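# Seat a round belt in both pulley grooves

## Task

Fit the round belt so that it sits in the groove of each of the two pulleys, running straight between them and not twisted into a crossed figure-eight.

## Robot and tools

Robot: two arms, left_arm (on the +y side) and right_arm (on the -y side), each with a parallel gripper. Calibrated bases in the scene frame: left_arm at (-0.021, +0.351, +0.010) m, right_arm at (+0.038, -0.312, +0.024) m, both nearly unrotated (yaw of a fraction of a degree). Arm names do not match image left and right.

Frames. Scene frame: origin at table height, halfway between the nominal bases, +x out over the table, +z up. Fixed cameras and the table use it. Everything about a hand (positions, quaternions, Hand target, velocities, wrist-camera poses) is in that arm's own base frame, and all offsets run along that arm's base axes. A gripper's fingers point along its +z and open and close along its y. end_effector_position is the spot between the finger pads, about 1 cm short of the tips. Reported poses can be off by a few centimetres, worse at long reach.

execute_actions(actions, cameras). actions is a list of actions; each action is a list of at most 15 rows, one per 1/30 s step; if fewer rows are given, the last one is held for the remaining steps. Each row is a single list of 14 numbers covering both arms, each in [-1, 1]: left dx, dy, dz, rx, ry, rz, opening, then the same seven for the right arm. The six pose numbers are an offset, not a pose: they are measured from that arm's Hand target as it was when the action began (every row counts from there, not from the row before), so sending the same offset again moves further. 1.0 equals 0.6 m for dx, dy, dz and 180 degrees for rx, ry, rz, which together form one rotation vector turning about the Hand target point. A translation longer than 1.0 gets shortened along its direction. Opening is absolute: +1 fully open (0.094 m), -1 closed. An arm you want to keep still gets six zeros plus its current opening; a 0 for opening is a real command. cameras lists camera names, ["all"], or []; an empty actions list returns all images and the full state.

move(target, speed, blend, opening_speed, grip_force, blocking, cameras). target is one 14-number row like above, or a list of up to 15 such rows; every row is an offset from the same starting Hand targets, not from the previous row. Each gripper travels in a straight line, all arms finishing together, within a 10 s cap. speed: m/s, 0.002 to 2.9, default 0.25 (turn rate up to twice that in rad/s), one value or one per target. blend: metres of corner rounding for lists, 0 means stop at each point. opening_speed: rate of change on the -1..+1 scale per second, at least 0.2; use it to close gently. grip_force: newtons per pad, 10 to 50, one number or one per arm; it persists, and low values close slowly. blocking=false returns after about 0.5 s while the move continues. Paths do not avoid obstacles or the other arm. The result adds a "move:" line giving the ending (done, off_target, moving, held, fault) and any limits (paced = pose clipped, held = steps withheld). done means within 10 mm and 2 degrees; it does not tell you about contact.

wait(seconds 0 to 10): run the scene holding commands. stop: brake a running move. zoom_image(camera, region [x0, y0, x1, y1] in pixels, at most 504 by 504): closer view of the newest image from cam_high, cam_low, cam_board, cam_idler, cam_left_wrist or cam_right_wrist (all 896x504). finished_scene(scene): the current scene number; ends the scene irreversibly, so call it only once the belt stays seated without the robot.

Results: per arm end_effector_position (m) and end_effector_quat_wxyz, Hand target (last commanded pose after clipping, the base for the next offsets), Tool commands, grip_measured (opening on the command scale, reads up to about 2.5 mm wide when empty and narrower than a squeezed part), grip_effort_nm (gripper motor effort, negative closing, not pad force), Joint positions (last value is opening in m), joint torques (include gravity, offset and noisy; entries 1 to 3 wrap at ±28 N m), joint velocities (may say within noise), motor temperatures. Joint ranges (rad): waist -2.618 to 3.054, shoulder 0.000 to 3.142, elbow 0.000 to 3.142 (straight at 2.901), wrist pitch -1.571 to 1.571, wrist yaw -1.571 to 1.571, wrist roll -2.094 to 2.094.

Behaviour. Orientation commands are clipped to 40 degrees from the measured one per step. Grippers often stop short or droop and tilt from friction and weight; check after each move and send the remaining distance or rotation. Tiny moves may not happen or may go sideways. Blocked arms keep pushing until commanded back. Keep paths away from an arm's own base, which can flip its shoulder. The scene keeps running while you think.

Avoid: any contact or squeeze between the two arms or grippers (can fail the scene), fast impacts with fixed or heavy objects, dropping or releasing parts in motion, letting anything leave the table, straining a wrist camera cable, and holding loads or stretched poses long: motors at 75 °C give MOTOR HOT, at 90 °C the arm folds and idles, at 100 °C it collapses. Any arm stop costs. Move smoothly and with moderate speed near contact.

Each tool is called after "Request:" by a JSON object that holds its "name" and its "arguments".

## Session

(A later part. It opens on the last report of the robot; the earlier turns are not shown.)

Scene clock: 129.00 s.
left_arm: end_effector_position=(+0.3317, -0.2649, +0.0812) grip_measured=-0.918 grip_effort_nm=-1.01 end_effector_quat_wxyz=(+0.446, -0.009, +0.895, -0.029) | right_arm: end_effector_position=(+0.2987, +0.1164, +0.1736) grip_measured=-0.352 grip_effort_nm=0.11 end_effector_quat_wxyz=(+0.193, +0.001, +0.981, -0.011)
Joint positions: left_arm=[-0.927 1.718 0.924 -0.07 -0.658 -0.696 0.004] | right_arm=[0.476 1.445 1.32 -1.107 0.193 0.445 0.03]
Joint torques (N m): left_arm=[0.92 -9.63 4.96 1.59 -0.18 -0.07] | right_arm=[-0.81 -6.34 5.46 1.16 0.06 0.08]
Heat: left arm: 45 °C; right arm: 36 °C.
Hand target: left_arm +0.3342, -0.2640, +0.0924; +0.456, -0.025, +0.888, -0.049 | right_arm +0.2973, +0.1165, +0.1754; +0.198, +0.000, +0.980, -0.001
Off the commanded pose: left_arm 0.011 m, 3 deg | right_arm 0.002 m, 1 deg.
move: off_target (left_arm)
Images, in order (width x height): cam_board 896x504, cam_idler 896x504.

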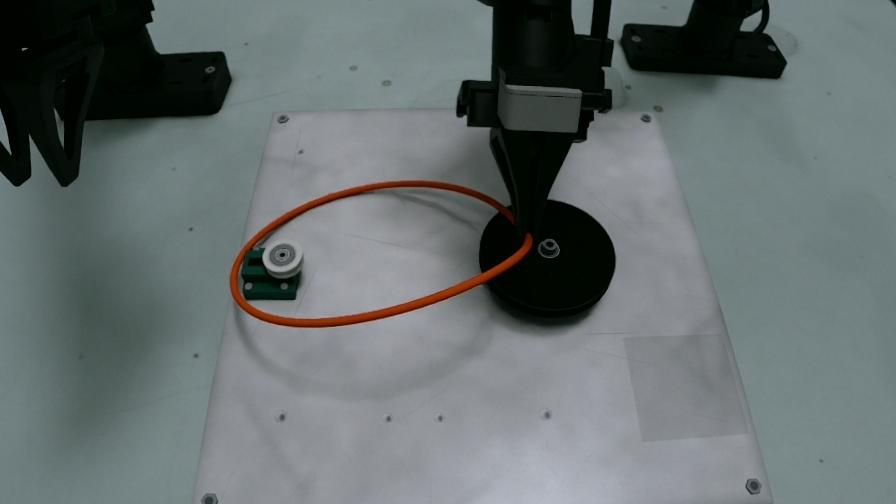

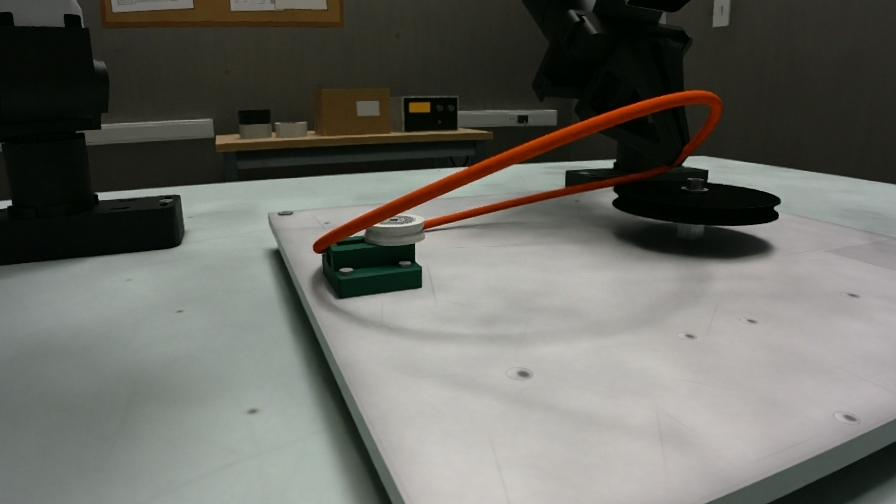

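Request:
{"name": "move", "arguments": {"target": [0,0,0.008,-0.01,0.055,0,-0.96,0,0,0.0,0,0,0,-0.35], "speed": 0.08, "cameras": ["cam_board","cam_idler"]}}

Request:
{"name": "zoom_image", "arguments": {"camera": "cam_idler", "region": [290, 170, 450, 290]}}

Scene clock: 131.43 s.
left_arm: end_effector_position=(+0.3253, -0.2576, +0.0748) grip_measured=-0.918 grip_effort_nm=-1.01 end_effector_quat_wxyz=(+0.361, -0.019, +0.932, -0.036) | right_arm: end_effector_position=(+0.2987, +0.1164, +0.1736) grip_measured=-0.352 grip_effort_nm=0.11 end_effector_quat_wxyz=(+0.193, +0.001, +0.981, -0.011)
Joint positions: left_arm=[-0.873 1.71 1.019 -0.308 -0.503 -0.764 0.004] | right_arm=[0.476 1.445 1.32 -1.107 0.193 0.445 0.03]
Joint torques (N m): left_arm=[0.91 -9.29 9.06 1.18 -0.14 -0.06] | right_arm=[-0.84 -6.5 5.41 1.2 0.05 0.03]
Heat: left arm: 45 °C; right arm: 36 °C.
Hand target: left_arm +0.3341, -0.2640, +0.0971; +0.377, -0.036, +0.924, -0.061 | right_arm +0.2973, +0.1165, +0.1754; +0.198, +0.000, +0.980, -0.001
Off the commanded pose: left_arm 0.025 m, 4 deg | right_arm 0.002 m, 1 deg.
move: off_target (left_arm)
Images, in order (width x height): cam_board 896x504, cam_idler 896x504.

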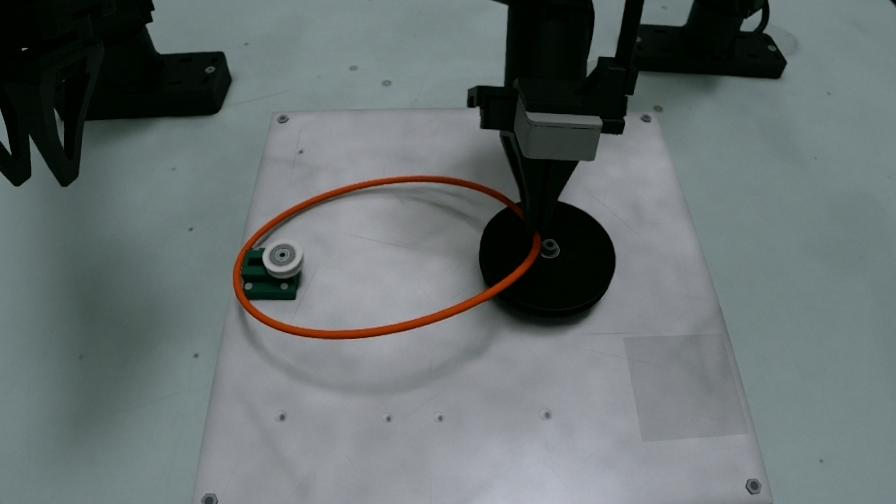

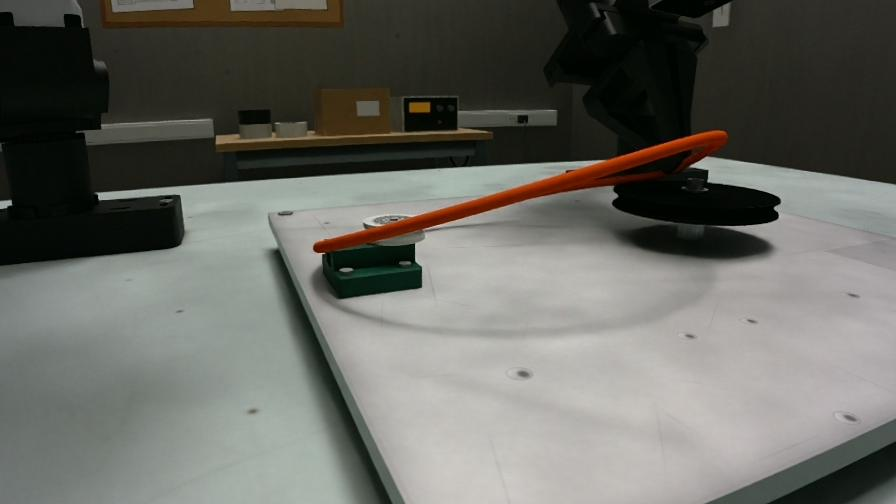

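Scaled by 3.150 from the camera's 896x504 image, which has a finer 1280x720 frame.

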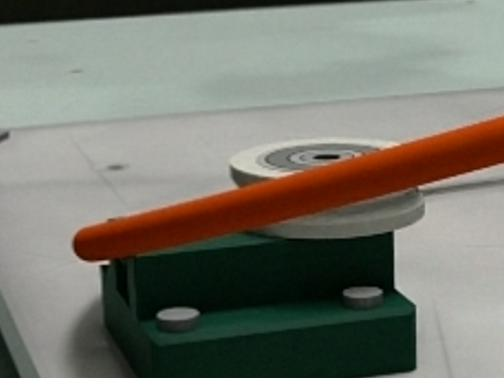

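Request:
{"name": "move", "arguments": {"target": [0.006,-0.008,0.016,-0.025,0.01,0,-0.96,0,0,0.0,0,0,0,-0.35], "speed": 0.08, "cameras": ["cam_board","cam_idler"]}}

Request:
{"name": "zoom_image", "arguments": {"camera": "cam_idler", "region": [290, 170, 450, 290]}}

Scene clock: 133.10 s.
left_arm: end_effector_position=(+0.3268, -0.2614, +0.0787) grip_measured=-0.918 grip_effort_nm=-1.01 end_effector_quat_wxyz=(+0.339, -0.034, +0.938, -0.067) | right_arm: end_effector_position=(+0.2987, +0.1164, +0.1736) grip_measured=-0.352 grip_effort_nm=0.11 end_effector_quat_wxyz=(+0.193, +0.001, +0.981, -0.011)
Joint positions: left_arm=[-0.846 1.7 1.042 -0.331 -0.424 -0.79 0.004] | right_arm=[0.476 1.445 1.32 -1.107 0.193 0.445 0.03]
Joint torques (N m): left_arm=[0.96 -9.91 9.43 1.28 -0.15 -0.06] | right_arm=[-0.85 -6.52 5.45 1.17 0.01 0.01]
Heat: left arm: 45 °C; right arm: 36 °C.
Hand target: left_arm +0.3377, -0.2688, +0.1067; +0.360, -0.052, +0.926, -0.096 | right_arm +0.2973, +0.1165, +0.1754; +0.198, +0.000, +0.980, -0.001
Off the commanded pose: left_arm 0.031 m, 5 deg | right_arm 0.002 m, 1 deg.
move: off_target (left_arm)
Images, in order (width x height): cam_board 896x504, cam_idler 896x504.

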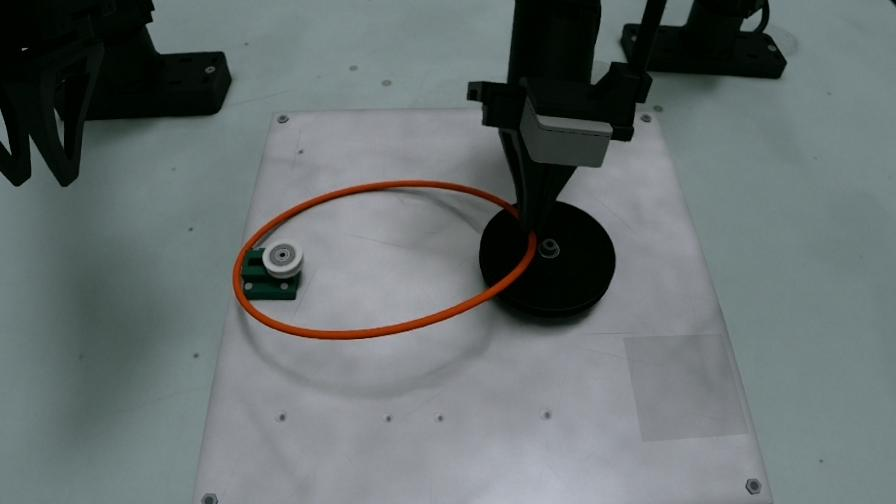

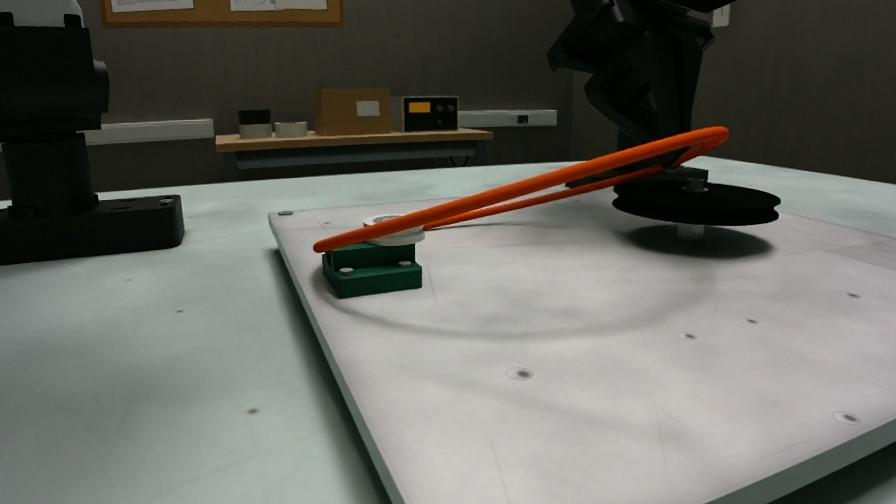

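Scaled by 3.150 from the camera's 896x504 image, which has a finer 1280x720 frame.

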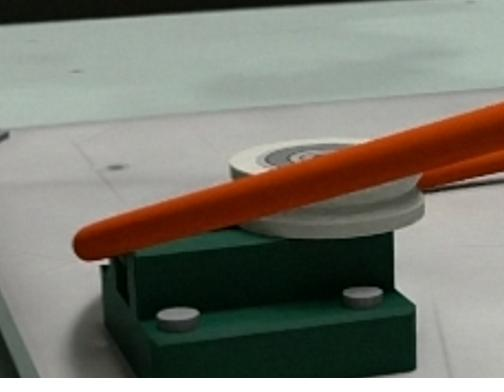

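Request:
{"name": "move", "arguments": {"target": [0.0,-0.03,0.03,0,0.01,0,-0.96,0,0,0.0,0,0,0,-0.35], "speed": 0.08, "cameras": ["cam_board","cam_idler"]}}

Request:
{"name": "zoom_image", "arguments": {"camera": "cam_idler", "region": [290, 170, 450, 290]}}

Scene clock: 134.87 s.
left_arm: end_effector_position=(+0.3323, -0.2758, +0.1123) grip_measured=-0.918 grip_effort_nm=-1.01 end_effector_quat_wxyz=(+0.336, -0.046, +0.938, -0.077) | right_arm: end_effector_position=(+0.2987, +0.1164, +0.1736) grip_measured=-0.352 grip_effort_nm=0.11 end_effector_quat_wxyz=(+0.193, +0.001, +0.981, -0.011)
Joint positions: left_arm=[-0.858 1.703 1.188 -0.472 -0.42 -0.828 0.004] | right_arm=[0.476 1.445 1.32 -1.107 0.193 0.445 0.03]
Joint torques (N m): left_arm=[-0.5 -6.86 9.57 1.29 -0.15 -0.07] | right_arm=[-0.73 -6.53 5.37 1.2 0.05 0.01]
Heat: left arm: 45 °C; right arm: 36 °C.
Hand target: left_arm +0.3377, -0.2868, +0.1247; +0.346, -0.054, +0.932, -0.096 | right_arm +0.2973, +0.1165, +0.1754; +0.198, +0.000, +0.980, -0.001
Off the commanded pose: left_arm 0.017 m, 3 deg | right_arm 0.002 m, 1 deg.
move: off_target (left_arm)
Images, in order (width x height): cam_board 896x504, cam_idler 896x504.

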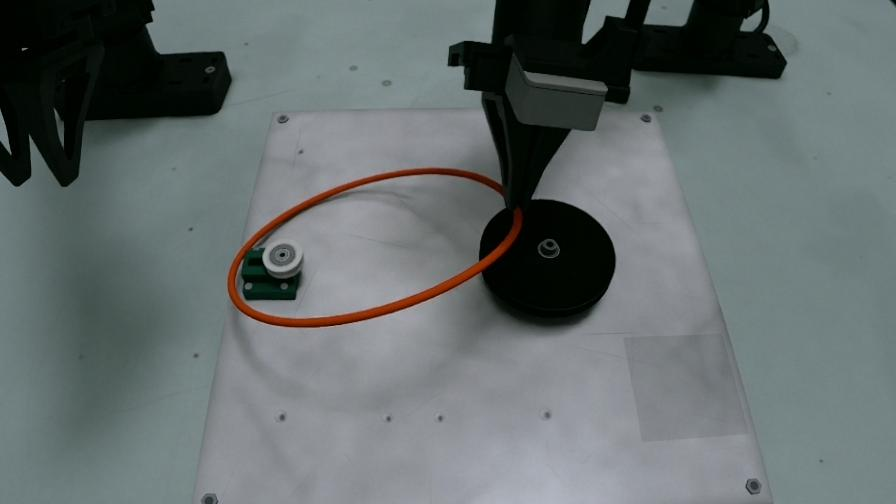

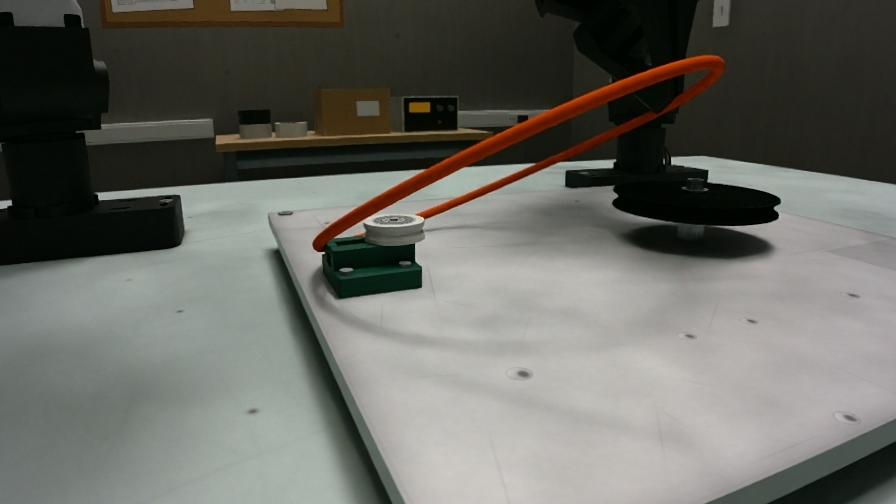

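Scaled by 3.150 from the camera's 896x504 image, which has a finer 1280x720 frame.

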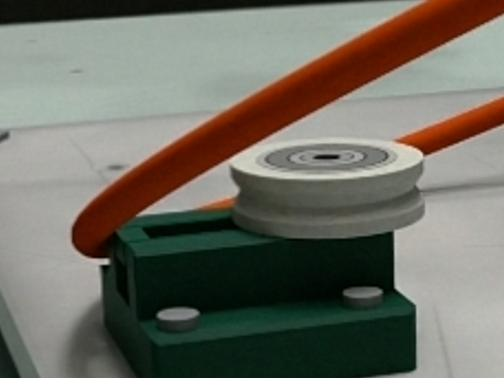

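Request:
{"name": "move", "arguments": {"target": [0.0,0.0,0.0,-0.09,0.02,0,-0.96,0,0,0.0,0,0,0,-0.35], "speed": 0.1, "cameras": ["cam_board","cam_idler"]}}

Request:
{"name": "zoom_image", "arguments": {"camera": "cam_idler", "region": [290, 170, 450, 290]}}

Scene clock: 137.70 s.
left_arm: end_effector_position=(+0.3338, -0.2864, +0.1088) grip_measured=-0.918 grip_effort_nm=-1.01 end_effector_quat_wxyz=(+0.291, -0.095, +0.931, -0.201) | right_arm: end_effector_position=(+0.2987, +0.1164, +0.1736) grip_measured=-0.352 grip_effort_nm=0.11 end_effector_quat_wxyz=(+0.193, +0.001, +0.981, -0.011)
Joint positions: left_arm=[-0.781 1.652 1.085 -0.302 -0.182 -0.917 0.004] | right_arm=[0.476 1.445 1.32 -1.107 0.193 0.445 0.03]
Joint torques (N m): left_arm=[0.84 -9.95 5.68 1.72 0.03 -0.03] | right_arm=[-0.9 -6.42 5.44 1.2 0.06 0.03]
Heat: left arm: 44 °C; right arm: 36 °C.
Hand target: left_arm +0.3377, -0.2869, +0.1248; +0.305, -0.105, +0.919, -0.224 | right_arm +0.2973, +0.1165, +0.1754; +0.198, +0.000, +0.980, -0.001
Off the commanded pose: left_arm 0.016 m, 4 deg | right_arm 0.002 m, 1 deg.
move: off_target (left_arm)
Images, in order (width x height): cam_board 896x504, cam_idler 896x504.

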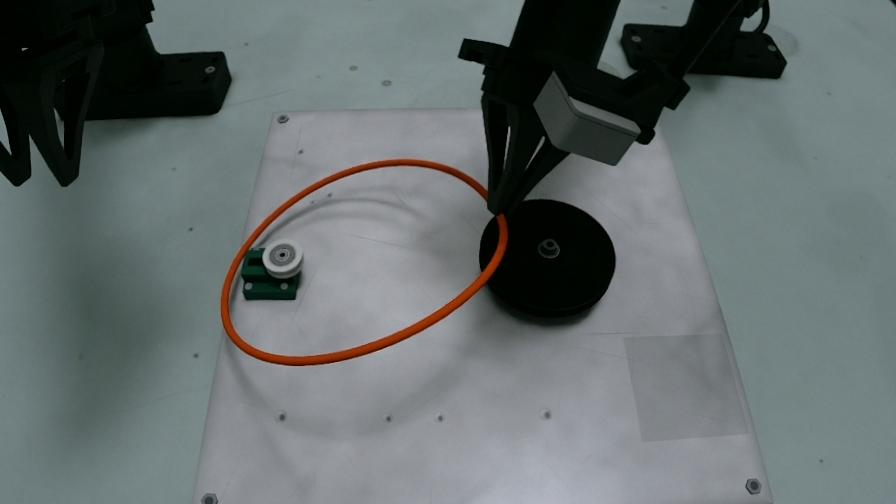

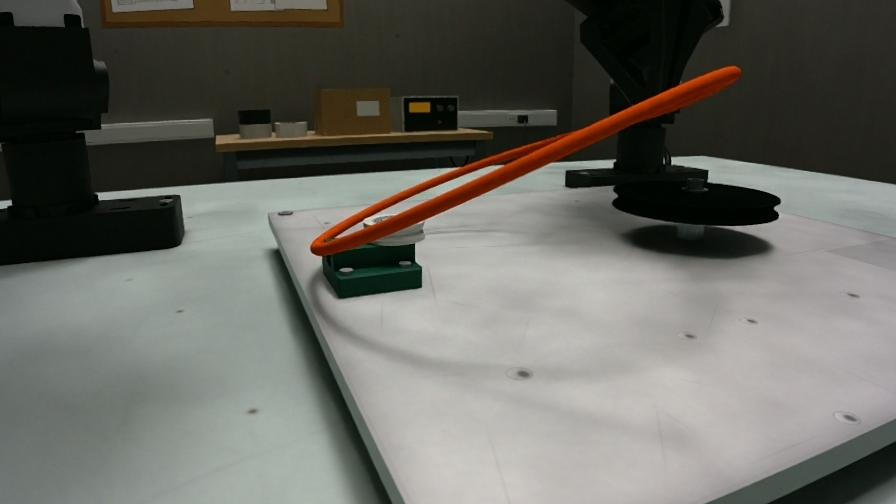

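Scaled by 3.150 from the camera's 896x504 image, which has a finer 1280x720 frame.

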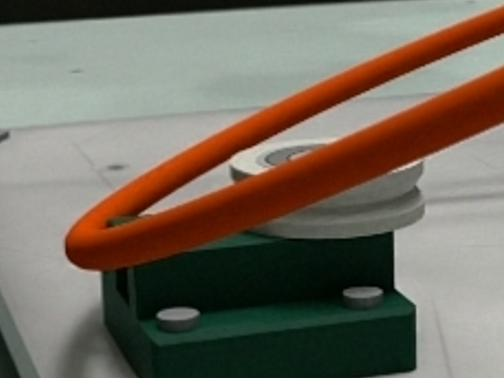

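Request:
{"name": "move", "arguments": {"target": [0.0,0.03,-0.055,0.153,0.058,-0.048,-0.96,0,0,0.0,0,0,0,-0.35], "speed": 0.1, "cameras": ["cam_board","cam_idler"]}}

Request:
{"name": "zoom_image", "arguments": {"camera": "cam_idler", "region": [290, 170, 450, 290]}}

Scene clock: 143.37 s.
left_arm: end_effector_position=(+0.3292, -0.2628, +0.0809) grip_measured=-0.918 grip_effort_nm=-1.01 end_effector_quat_wxyz=(+0.202, +0.016, +0.979, -0.011) | right_arm: end_effector_position=(+0.2987, +0.1164, +0.1736) grip_measured=-0.352 grip_effort_nm=0.11 end_effector_quat_wxyz=(+0.193, +0.001, +0.981, -0.011)
Joint positions: left_arm=[-0.781 1.869 1.409 -0.796 -0.261 -0.706 0.004] | right_arm=[0.476 1.445 1.32 -1.107 0.193 0.445 0.03]
Joint torques (N m): left_arm=[-0.42 -7.77 9.46 0.83 -0.38 0.22] | right_arm=[-0.8 -6.38 5.56 1.19 0.02 0.03]
Heat: left arm: 44 °C; right arm: 36 °C.
Hand target: left_arm +0.3377, -0.2689, +0.0917; +0.220, +0.020, +0.975, -0.011 | right_arm +0.2973, +0.1165, +0.1754; +0.198, +0.000, +0.980, -0.001
Off the commanded pose: left_arm 0.015 m, 2 deg | right_arm 0.002 m, 1 deg.
move: off_target (left_arm)
Images, in order (width x height): cam_board 896x504, cam_idler 896x504.

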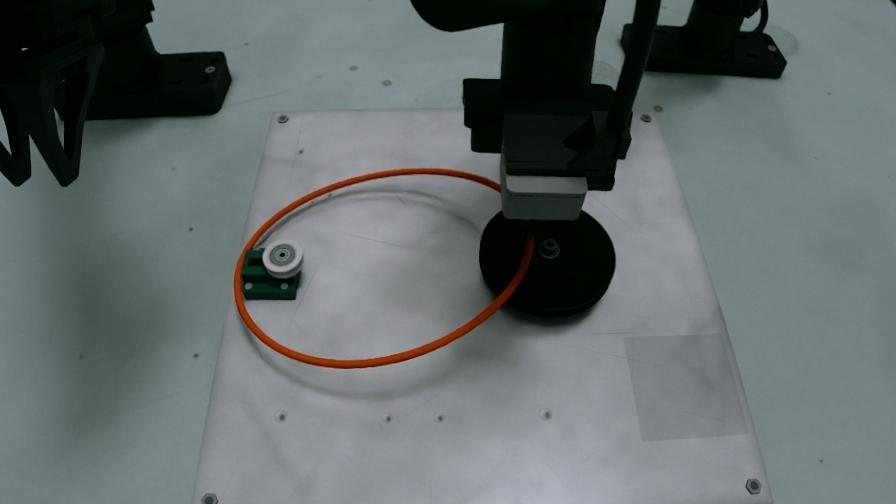

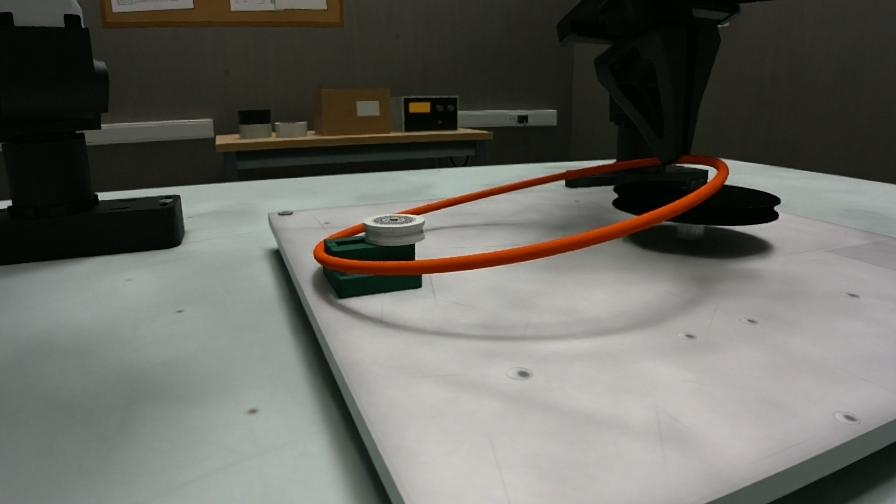

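Scaled by 3.150 from the camera's 896x504 image, which has a finer 1280x720 frame.

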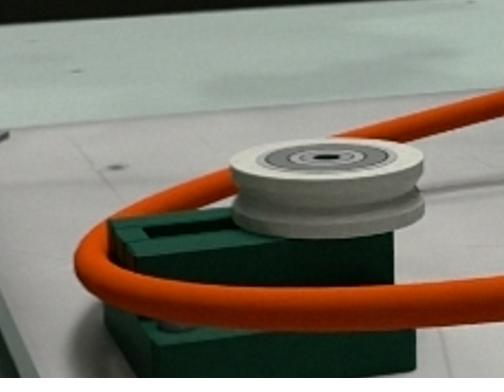

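Request:
{"name": "move", "arguments": {"target": [0.0,-0.025,0.0,0,0,0,-0.96,-0.042,0.085,-0.12,0,0,0,-0.5], "speed": 0.1, "cameras": ["cam_board","cam_idler","cam_right_wrist"]}}

Request:
{"name": "zoom_image", "arguments": {"camera": "cam_board", "region": [180, 190, 340, 320]}}

Scene clock: 145.73 s.
left_arm: end_effector_position=(+0.3297, -0.2762, +0.0810) grip_measured=-0.918 grip_effort_nm=-1.01 end_effector_quat_wxyz=(+0.202, +0.027, +0.979, -0.006) | right_arm: end_effector_position=(+0.2711, +0.1681, +0.1077) grip_measured=-0.498 grip_effort_nm=-0.07 end_effector_quat_wxyz=(+0.195, -0.004, +0.981, +0.005)
Joint positions: left_arm=[-0.806 1.91 1.466 -0.821 -0.272 -0.709 0.004] | right_arm=[0.681 1.46 1.073 -0.865 0.233 0.636 0.024]
Joint torques (N m): left_arm=[-0.59 -8.02 9.47 0.81 -0.36 -0.06] | right_arm=[0.1 -4.21 5.6 1.08 0.36 0.21]
Heat: left arm: 43 °C; right arm: 36 °C.
Hand target: left_arm +0.3377, -0.2838, +0.0917; +0.220, +0.020, +0.975, -0.011 | right_arm +0.2721, +0.1674, +0.1033; +0.198, +0.000, +0.980, -0.001
Off the commanded pose: left_arm 0.015 m, 2 deg | right_arm 0.004 m, 1 deg.
move: off_target (left_arm)
camera_calibration:
cam_right_wrist: T_world_to_cam=[[0.00911979, -0.999938, -0.00632251, 0.168299], [-0.999141, -0.00936776, 0.0403684, 0.306789], [-0.0404252, 0.00594892, -0.999165, 0.208522], [0, 0, 0, 1]] pos_world=[0.31342, 0.169923, 0.197027]
Images, in order (width x height): cam_board 896x504, cam_idler 896x504, cam_right_wrist 896x504.

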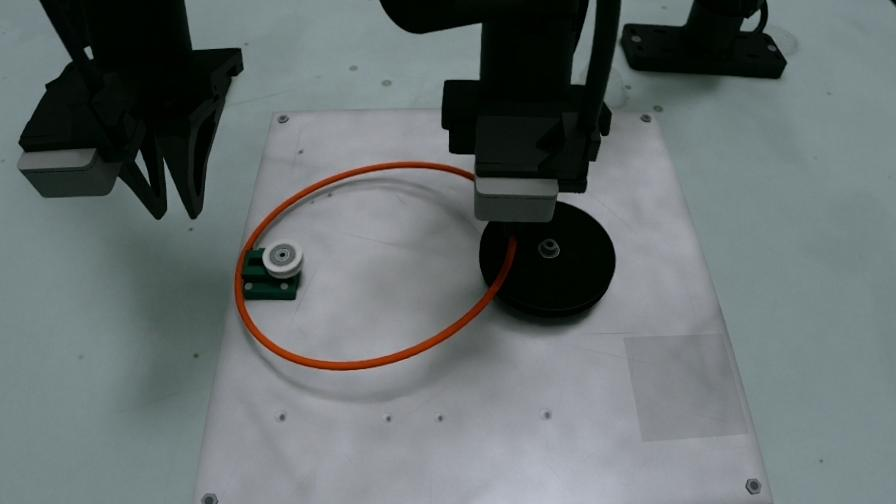

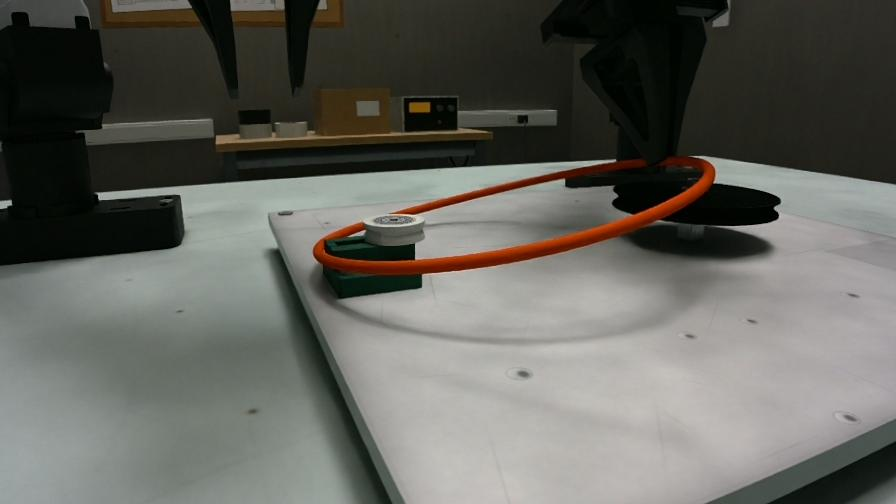

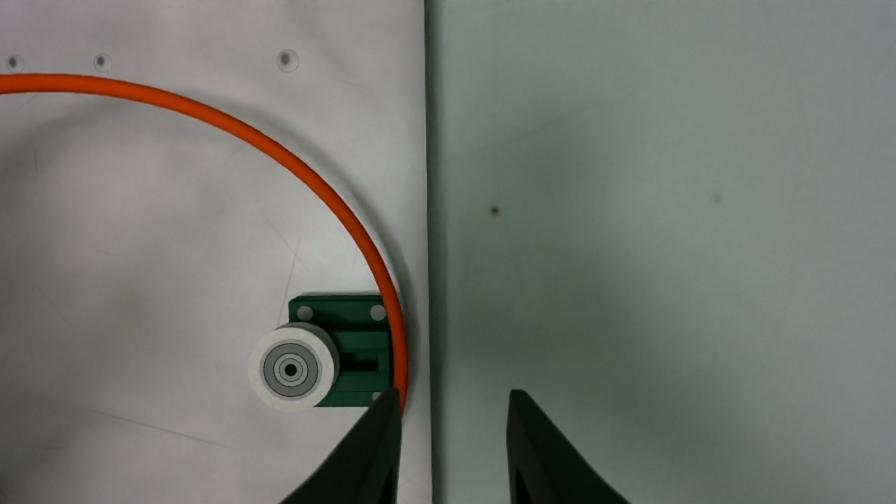

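Scaled by 3.150 from the camera's 896x504 image, which has a finer 1280x720 frame.

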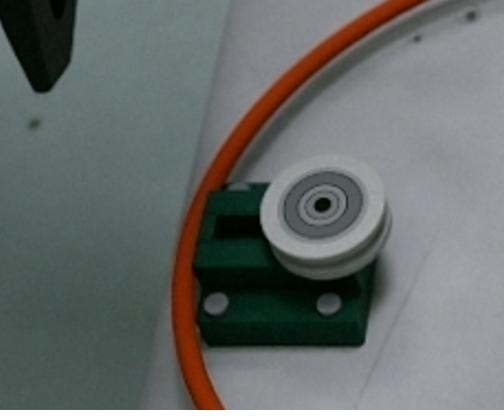

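Request:
{"name": "move", "arguments": {"target": [[0,0,0,0,0,0,-0.96,0.052,0.044,-0.06,0,0,0.078,-0.6],[0,0,0,0,0,0,-0.96,0.052,0.044,-0.112,0,0,0.078,-0.6]], "speed": 0.1, "cameras": ["cam_board","cam_idler","cam_right_wrist"]}}

Request:
{"name": "zoom_image", "arguments": {"camera": "cam_board", "region": [180, 190, 340, 350]}}

Request:
{"name": "zoom_image", "arguments": {"camera": "cam_idler", "region": [290, 170, 450, 290]}}

Scene clock: 150.50 s.
left_arm: end_effector_position=(+0.3297, -0.2762, +0.0810) grip_measured=-0.918 grip_effort_nm=-1.01 end_effector_quat_wxyz=(+0.202, +0.027, +0.979, -0.006) | right_arm: end_effector_position=(+0.3032, +0.1938, +0.0409) grip_measured=-0.598 grip_effort_nm=-0.07 end_effector_quat_wxyz=(+0.200, -0.119, +0.972, +0.018)
Joint positions: left_arm=[-0.806 1.91 1.466 -0.821 -0.272 -0.709 0.004] | right_arm=[0.649 1.652 0.975 -0.523 0.167 0.375 0.019]
Joint torques (N m): left_arm=[-0.59 -8.02 9.46 0.81 -0.36 -0.06] | right_arm=[-0.91 -5.31 5.38 1.25 0.05 0.04]
Heat: left arm: 43 °C; right arm: 36 °C.
Hand target: left_arm +0.3377, -0.2839, +0.0917; +0.220, +0.020, +0.975, -0.011 | right_arm +0.3034, +0.1938, +0.0362; +0.196, -0.120, +0.973, +0.023
Off the commanded pose: left_arm 0.015 m, 2 deg | right_arm 0.005 m, 1 deg.
move: off_target (left_arm)
camera_calibration:
cam_right_wrist: T_world_to_cam=[[0.237965, -0.971165, 0.0145015, 0.117448], [-0.970988, -0.237507, 0.0278037, 0.378094], [-0.0235578, -0.0206971, -0.999508, 0.142996], [0, 0, 0, 1]] pos_world=[0.342545, 0.206821, 0.130711]
Images, in order (width x height): cam_board 896x504, cam_idler 896x504, cam_right_wrist 896x504.

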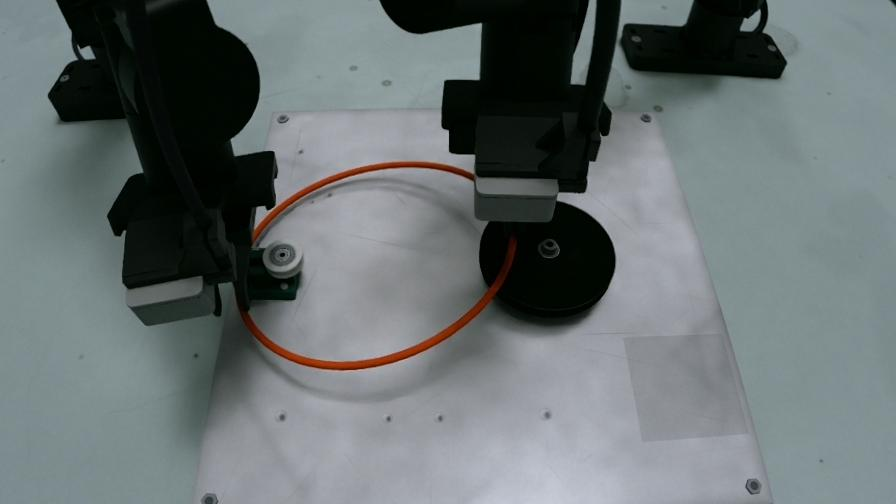

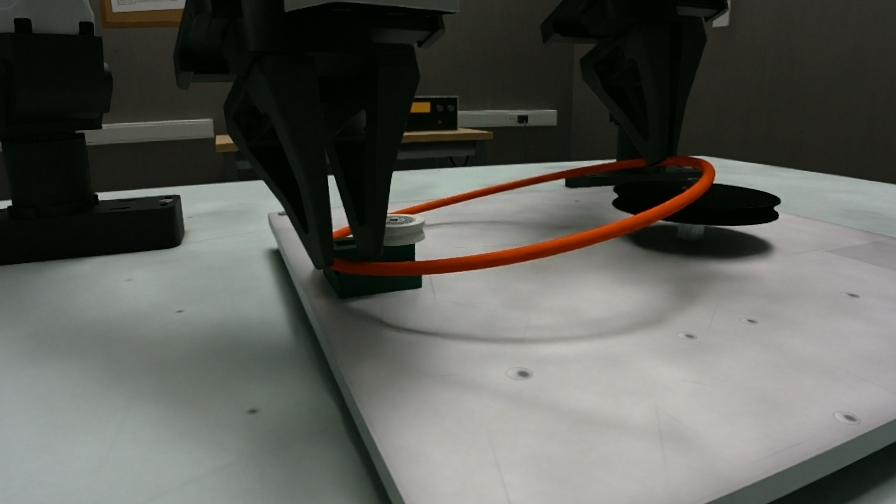

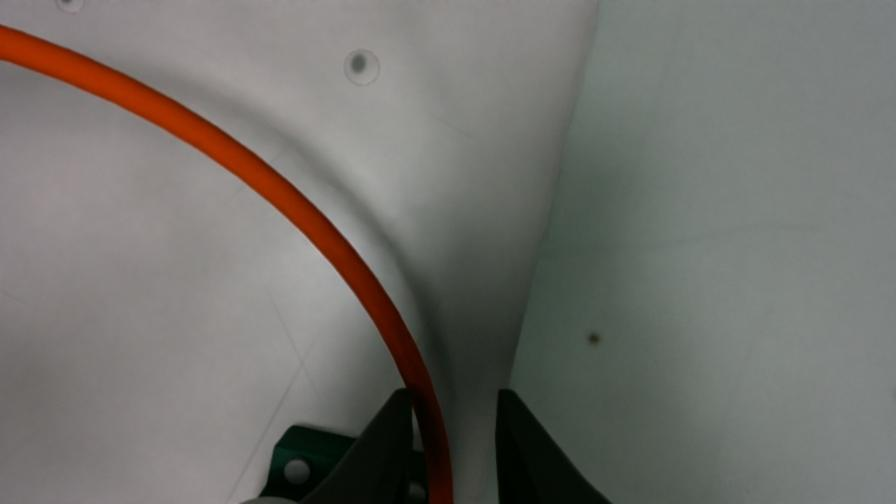

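Scaled by 3.150 from the camera's 896x504 image, which has a finer 1280x720 frame.

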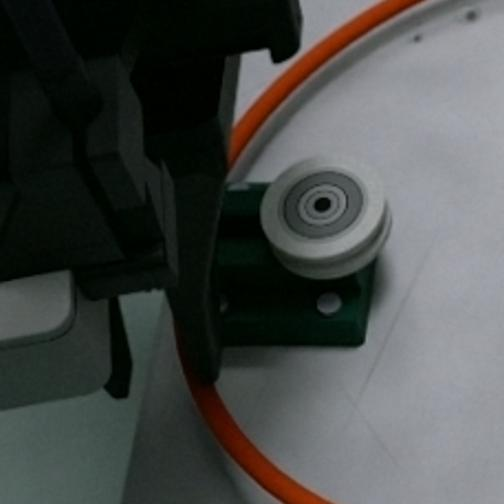

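Scaled by 3.150 from the camera's 896x504 image, which has a finer 1280x720 frame.

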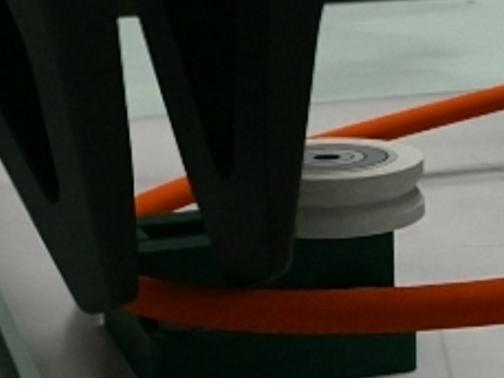

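Request:
{"name": "move", "arguments": {"target": [[0,0,0,0,0,0,-0.96,0.008,0.007,0,0,0,0,-0.6],[0,0,0,0,0,0,-0.96,0.008,0.007,-0.012,0,0,0,-0.6],[0,0,0,0,0,0,-0.96,0.008,0.007,-0.012,0,0,0,-0.96]], "speed": 0.05, "opening_speed": 0.4, "cameras": ["cam_board","cam_idler","cam_right_wrist"]}}

Request:
{"name": "zoom_image", "arguments": {"camera": "cam_idler", "region": [290, 170, 450, 290]}}

Scene clock: 153.93 s.
left_arm: end_effector_position=(+0.3296, -0.2764, +0.0810) grip_measured=-0.918 grip_effort_nm=-1.01 end_effector_quat_wxyz=(+0.202, +0.027, +0.979, -0.006) | right_arm: end_effector_position=(+0.3063, +0.1965, +0.0323) grip_measured=-0.916 grip_effort_nm=-0.95 end_effector_quat_wxyz=(+0.198, -0.120, +0.973, +0.018)
Joint positions: left_arm=[-0.807 1.91 1.466 -0.821 -0.272 -0.709 0.004] | right_arm=[0.649 1.684 0.975 -0.495 0.165 0.373 0.004]
Joint torques (N m): left_arm=[-0.5 -8.02 9.47 0.81 -0.36 -0.06] | right_arm=[-0.73 -5.23 5.98 1.29 0.09 0.03]
Motor temperatures (°C): left_arm=[27 42 35 33 26 25 29] | right_arm=[26 36 33 30 24 27 26]
Heat: left arm: 42 °C; right arm: 36 °C.
Hand target: left_arm +0.3377, -0.2838, +0.0917; +0.220, +0.020, +0.975, -0.011 | right_arm +0.3082, +0.1980, +0.0291; +0.197, -0.120, +0.973, +0.023
Off the commanded pose: left_arm 0.015 m, 2 deg | right_arm 0.004 m, 1 deg.
move: off_target (left_arm)
camera_calibration:
cam_right_wrist: T_world_to_cam=[[0.239919, -0.970671, 0.0153577, 0.118702], [-0.970408, -0.239348, 0.0319613, 0.382012], [-0.0273481, -0.0225714, -0.999371, 0.136026], [0, 0, 0, 1]] pos_world=[0.345949, 0.209725, 0.121908]
Images, in order (width x height): cam_board 896x504, cam_idler 896x504, cam_right_wrist 896x504.

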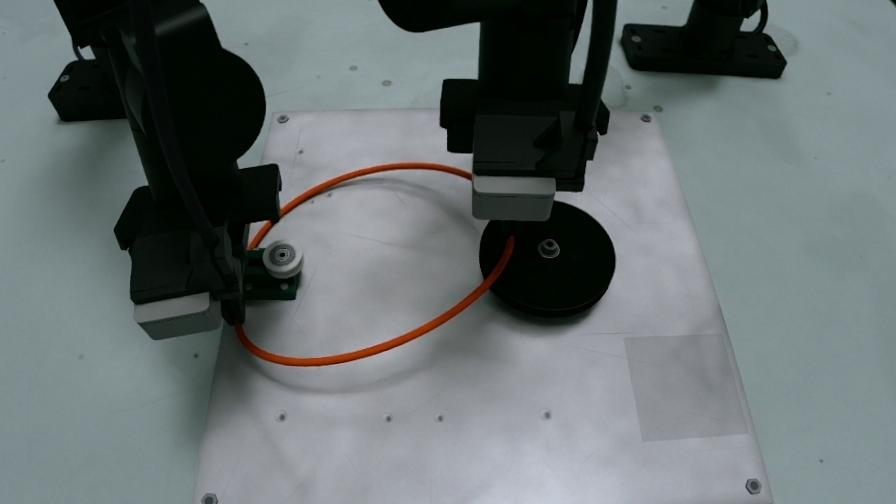

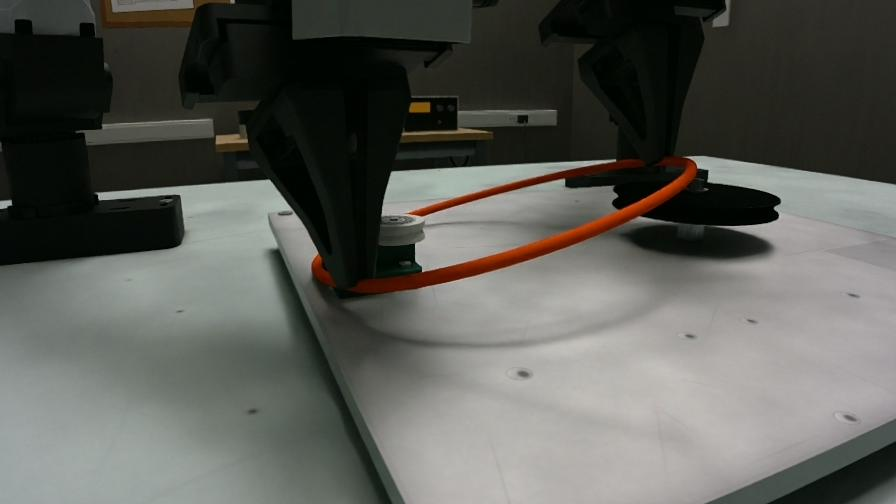

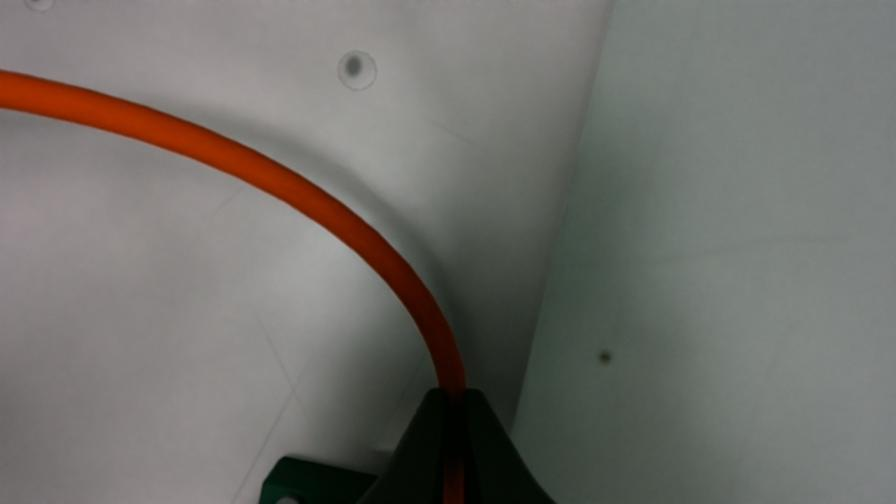

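Scaled by 3.150 from the camera's 896x504 image, which has a finer 1280x720 frame.

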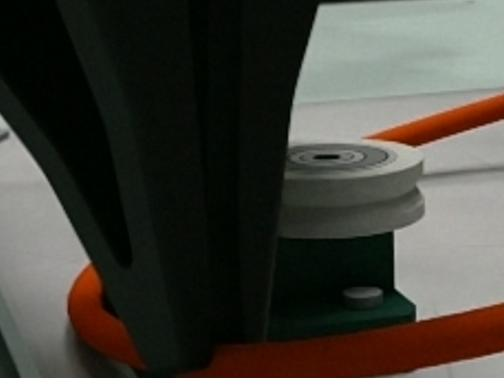

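Request:
{"name": "move", "arguments": {"target": [[0,0,0,0,0,0,-0.96,0,0,0.026,0,0,0,-0.96],[0.005,0.02,-0.02,0,0,0,-0.96,0,0.014,0.026,0,0,0,-0.96]], "speed": 0.05, "cameras": ["cam_board","cam_idler","cam_right_wrist"]}}

Request:
{"name": "zoom_image", "arguments": {"camera": "cam_idler", "region": [290, 170, 450, 290]}}

Request:
{"name": "zoom_image", "arguments": {"camera": "cam_board", "region": [180, 190, 340, 350]}}

Scene clock: 156.20 s.
left_arm: end_effector_position=(+0.3360, -0.2749, +0.0775) grip_measured=-0.918 grip_effort_nm=-1.01 end_effector_quat_wxyz=(+0.210, +0.021, +0.977, -0.012) | right_arm: end_effector_position=(+0.3032, +0.1989, +0.0373) grip_measured=-0.919 grip_effort_nm=-1.01 end_effector_quat_wxyz=(+0.189, -0.124, +0.974, +0.015)
Joint positions: left_arm=[-0.794 1.91 1.445 -0.778 -0.272 -0.705 0.004] | right_arm=[0.659 1.684 1.004 -0.544 0.163 0.377 0.004]
Joint torques (N m): left_arm=[0.85 -9.25 5.37 0.99 -0.27 0.2] | right_arm=[0.51 -6.41 8.32 0.97 0.15 0.22]
Heat: left arm: 42 °C; right arm: 36 °C.
Hand target: left_arm +0.3407, -0.2718, +0.0797; +0.220, +0.020, +0.975, -0.011 | right_arm +0.3080, +0.2064, +0.0446; +0.196, -0.120, +0.973, +0.023
Off the commanded pose: left_arm 0.006 m, 1 deg | right_arm 0.012 m, 1 deg.
move: off_target (right_arm)
camera_calibration:
cam_right_wrist: T_world_to_cam=[[0.246735, -0.968874, 0.0201084, 0.1191], [-0.968074, -0.245478, 0.0507283, 0.379326], [-0.0442132, -0.0319828, -0.99851, 0.147953], [0, 0, 0, 1]] pos_world=[0.344371, 0.213241, 0.126095]
Images, in order (width x height): cam_board 896x504, cam_idler 896x504, cam_right_wrist 896x504.

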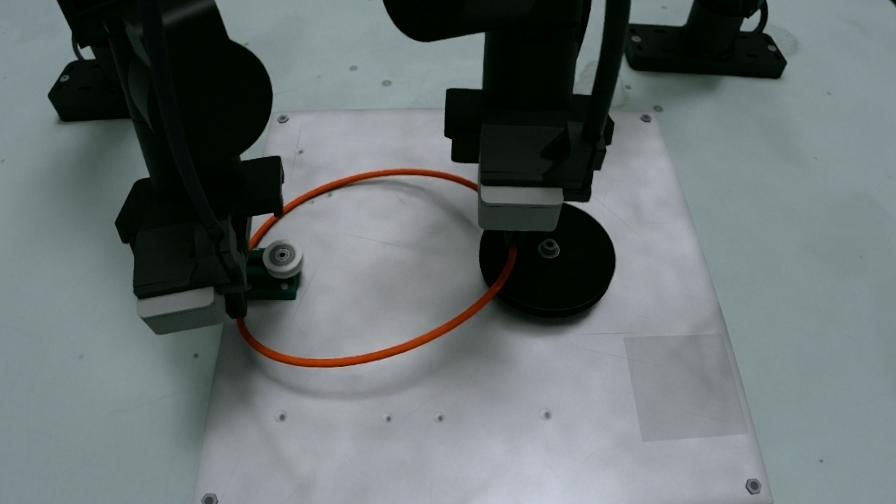

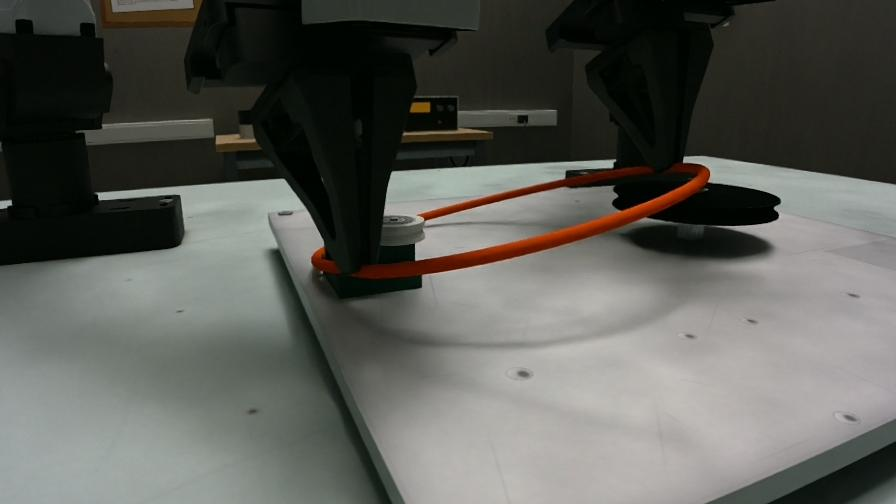

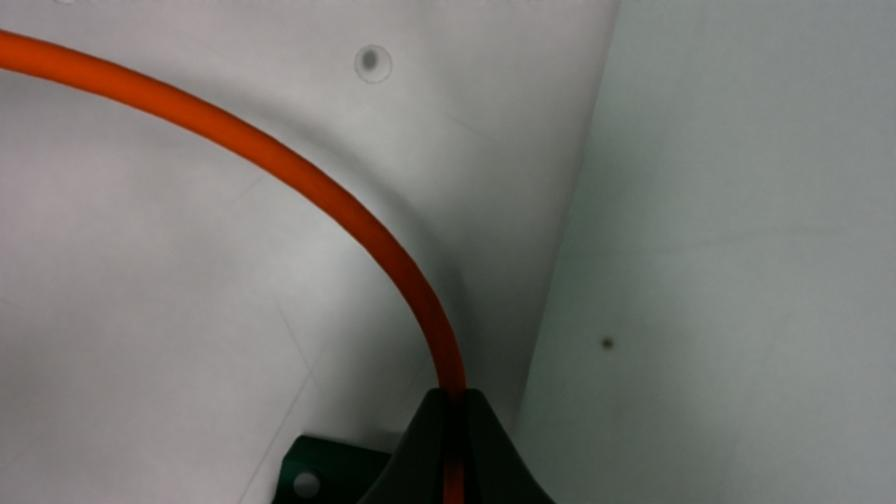

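Scaled by 3.150 from the camera's 896x504 image, which has a finer 1280x720 frame.

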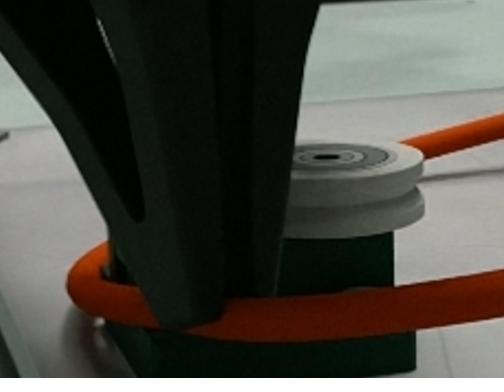

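Scaled by 3.150 from the camera's 896x504 image, which has a finer 1280x720 frame.

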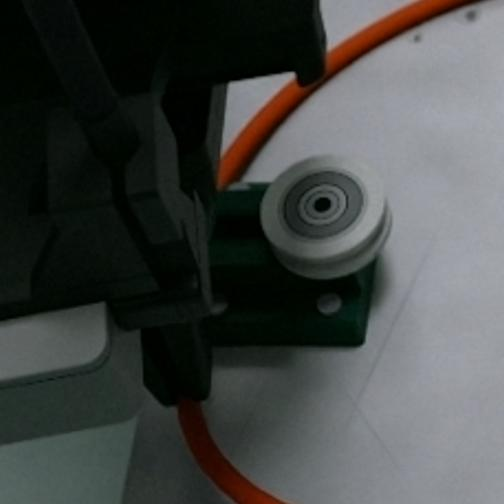

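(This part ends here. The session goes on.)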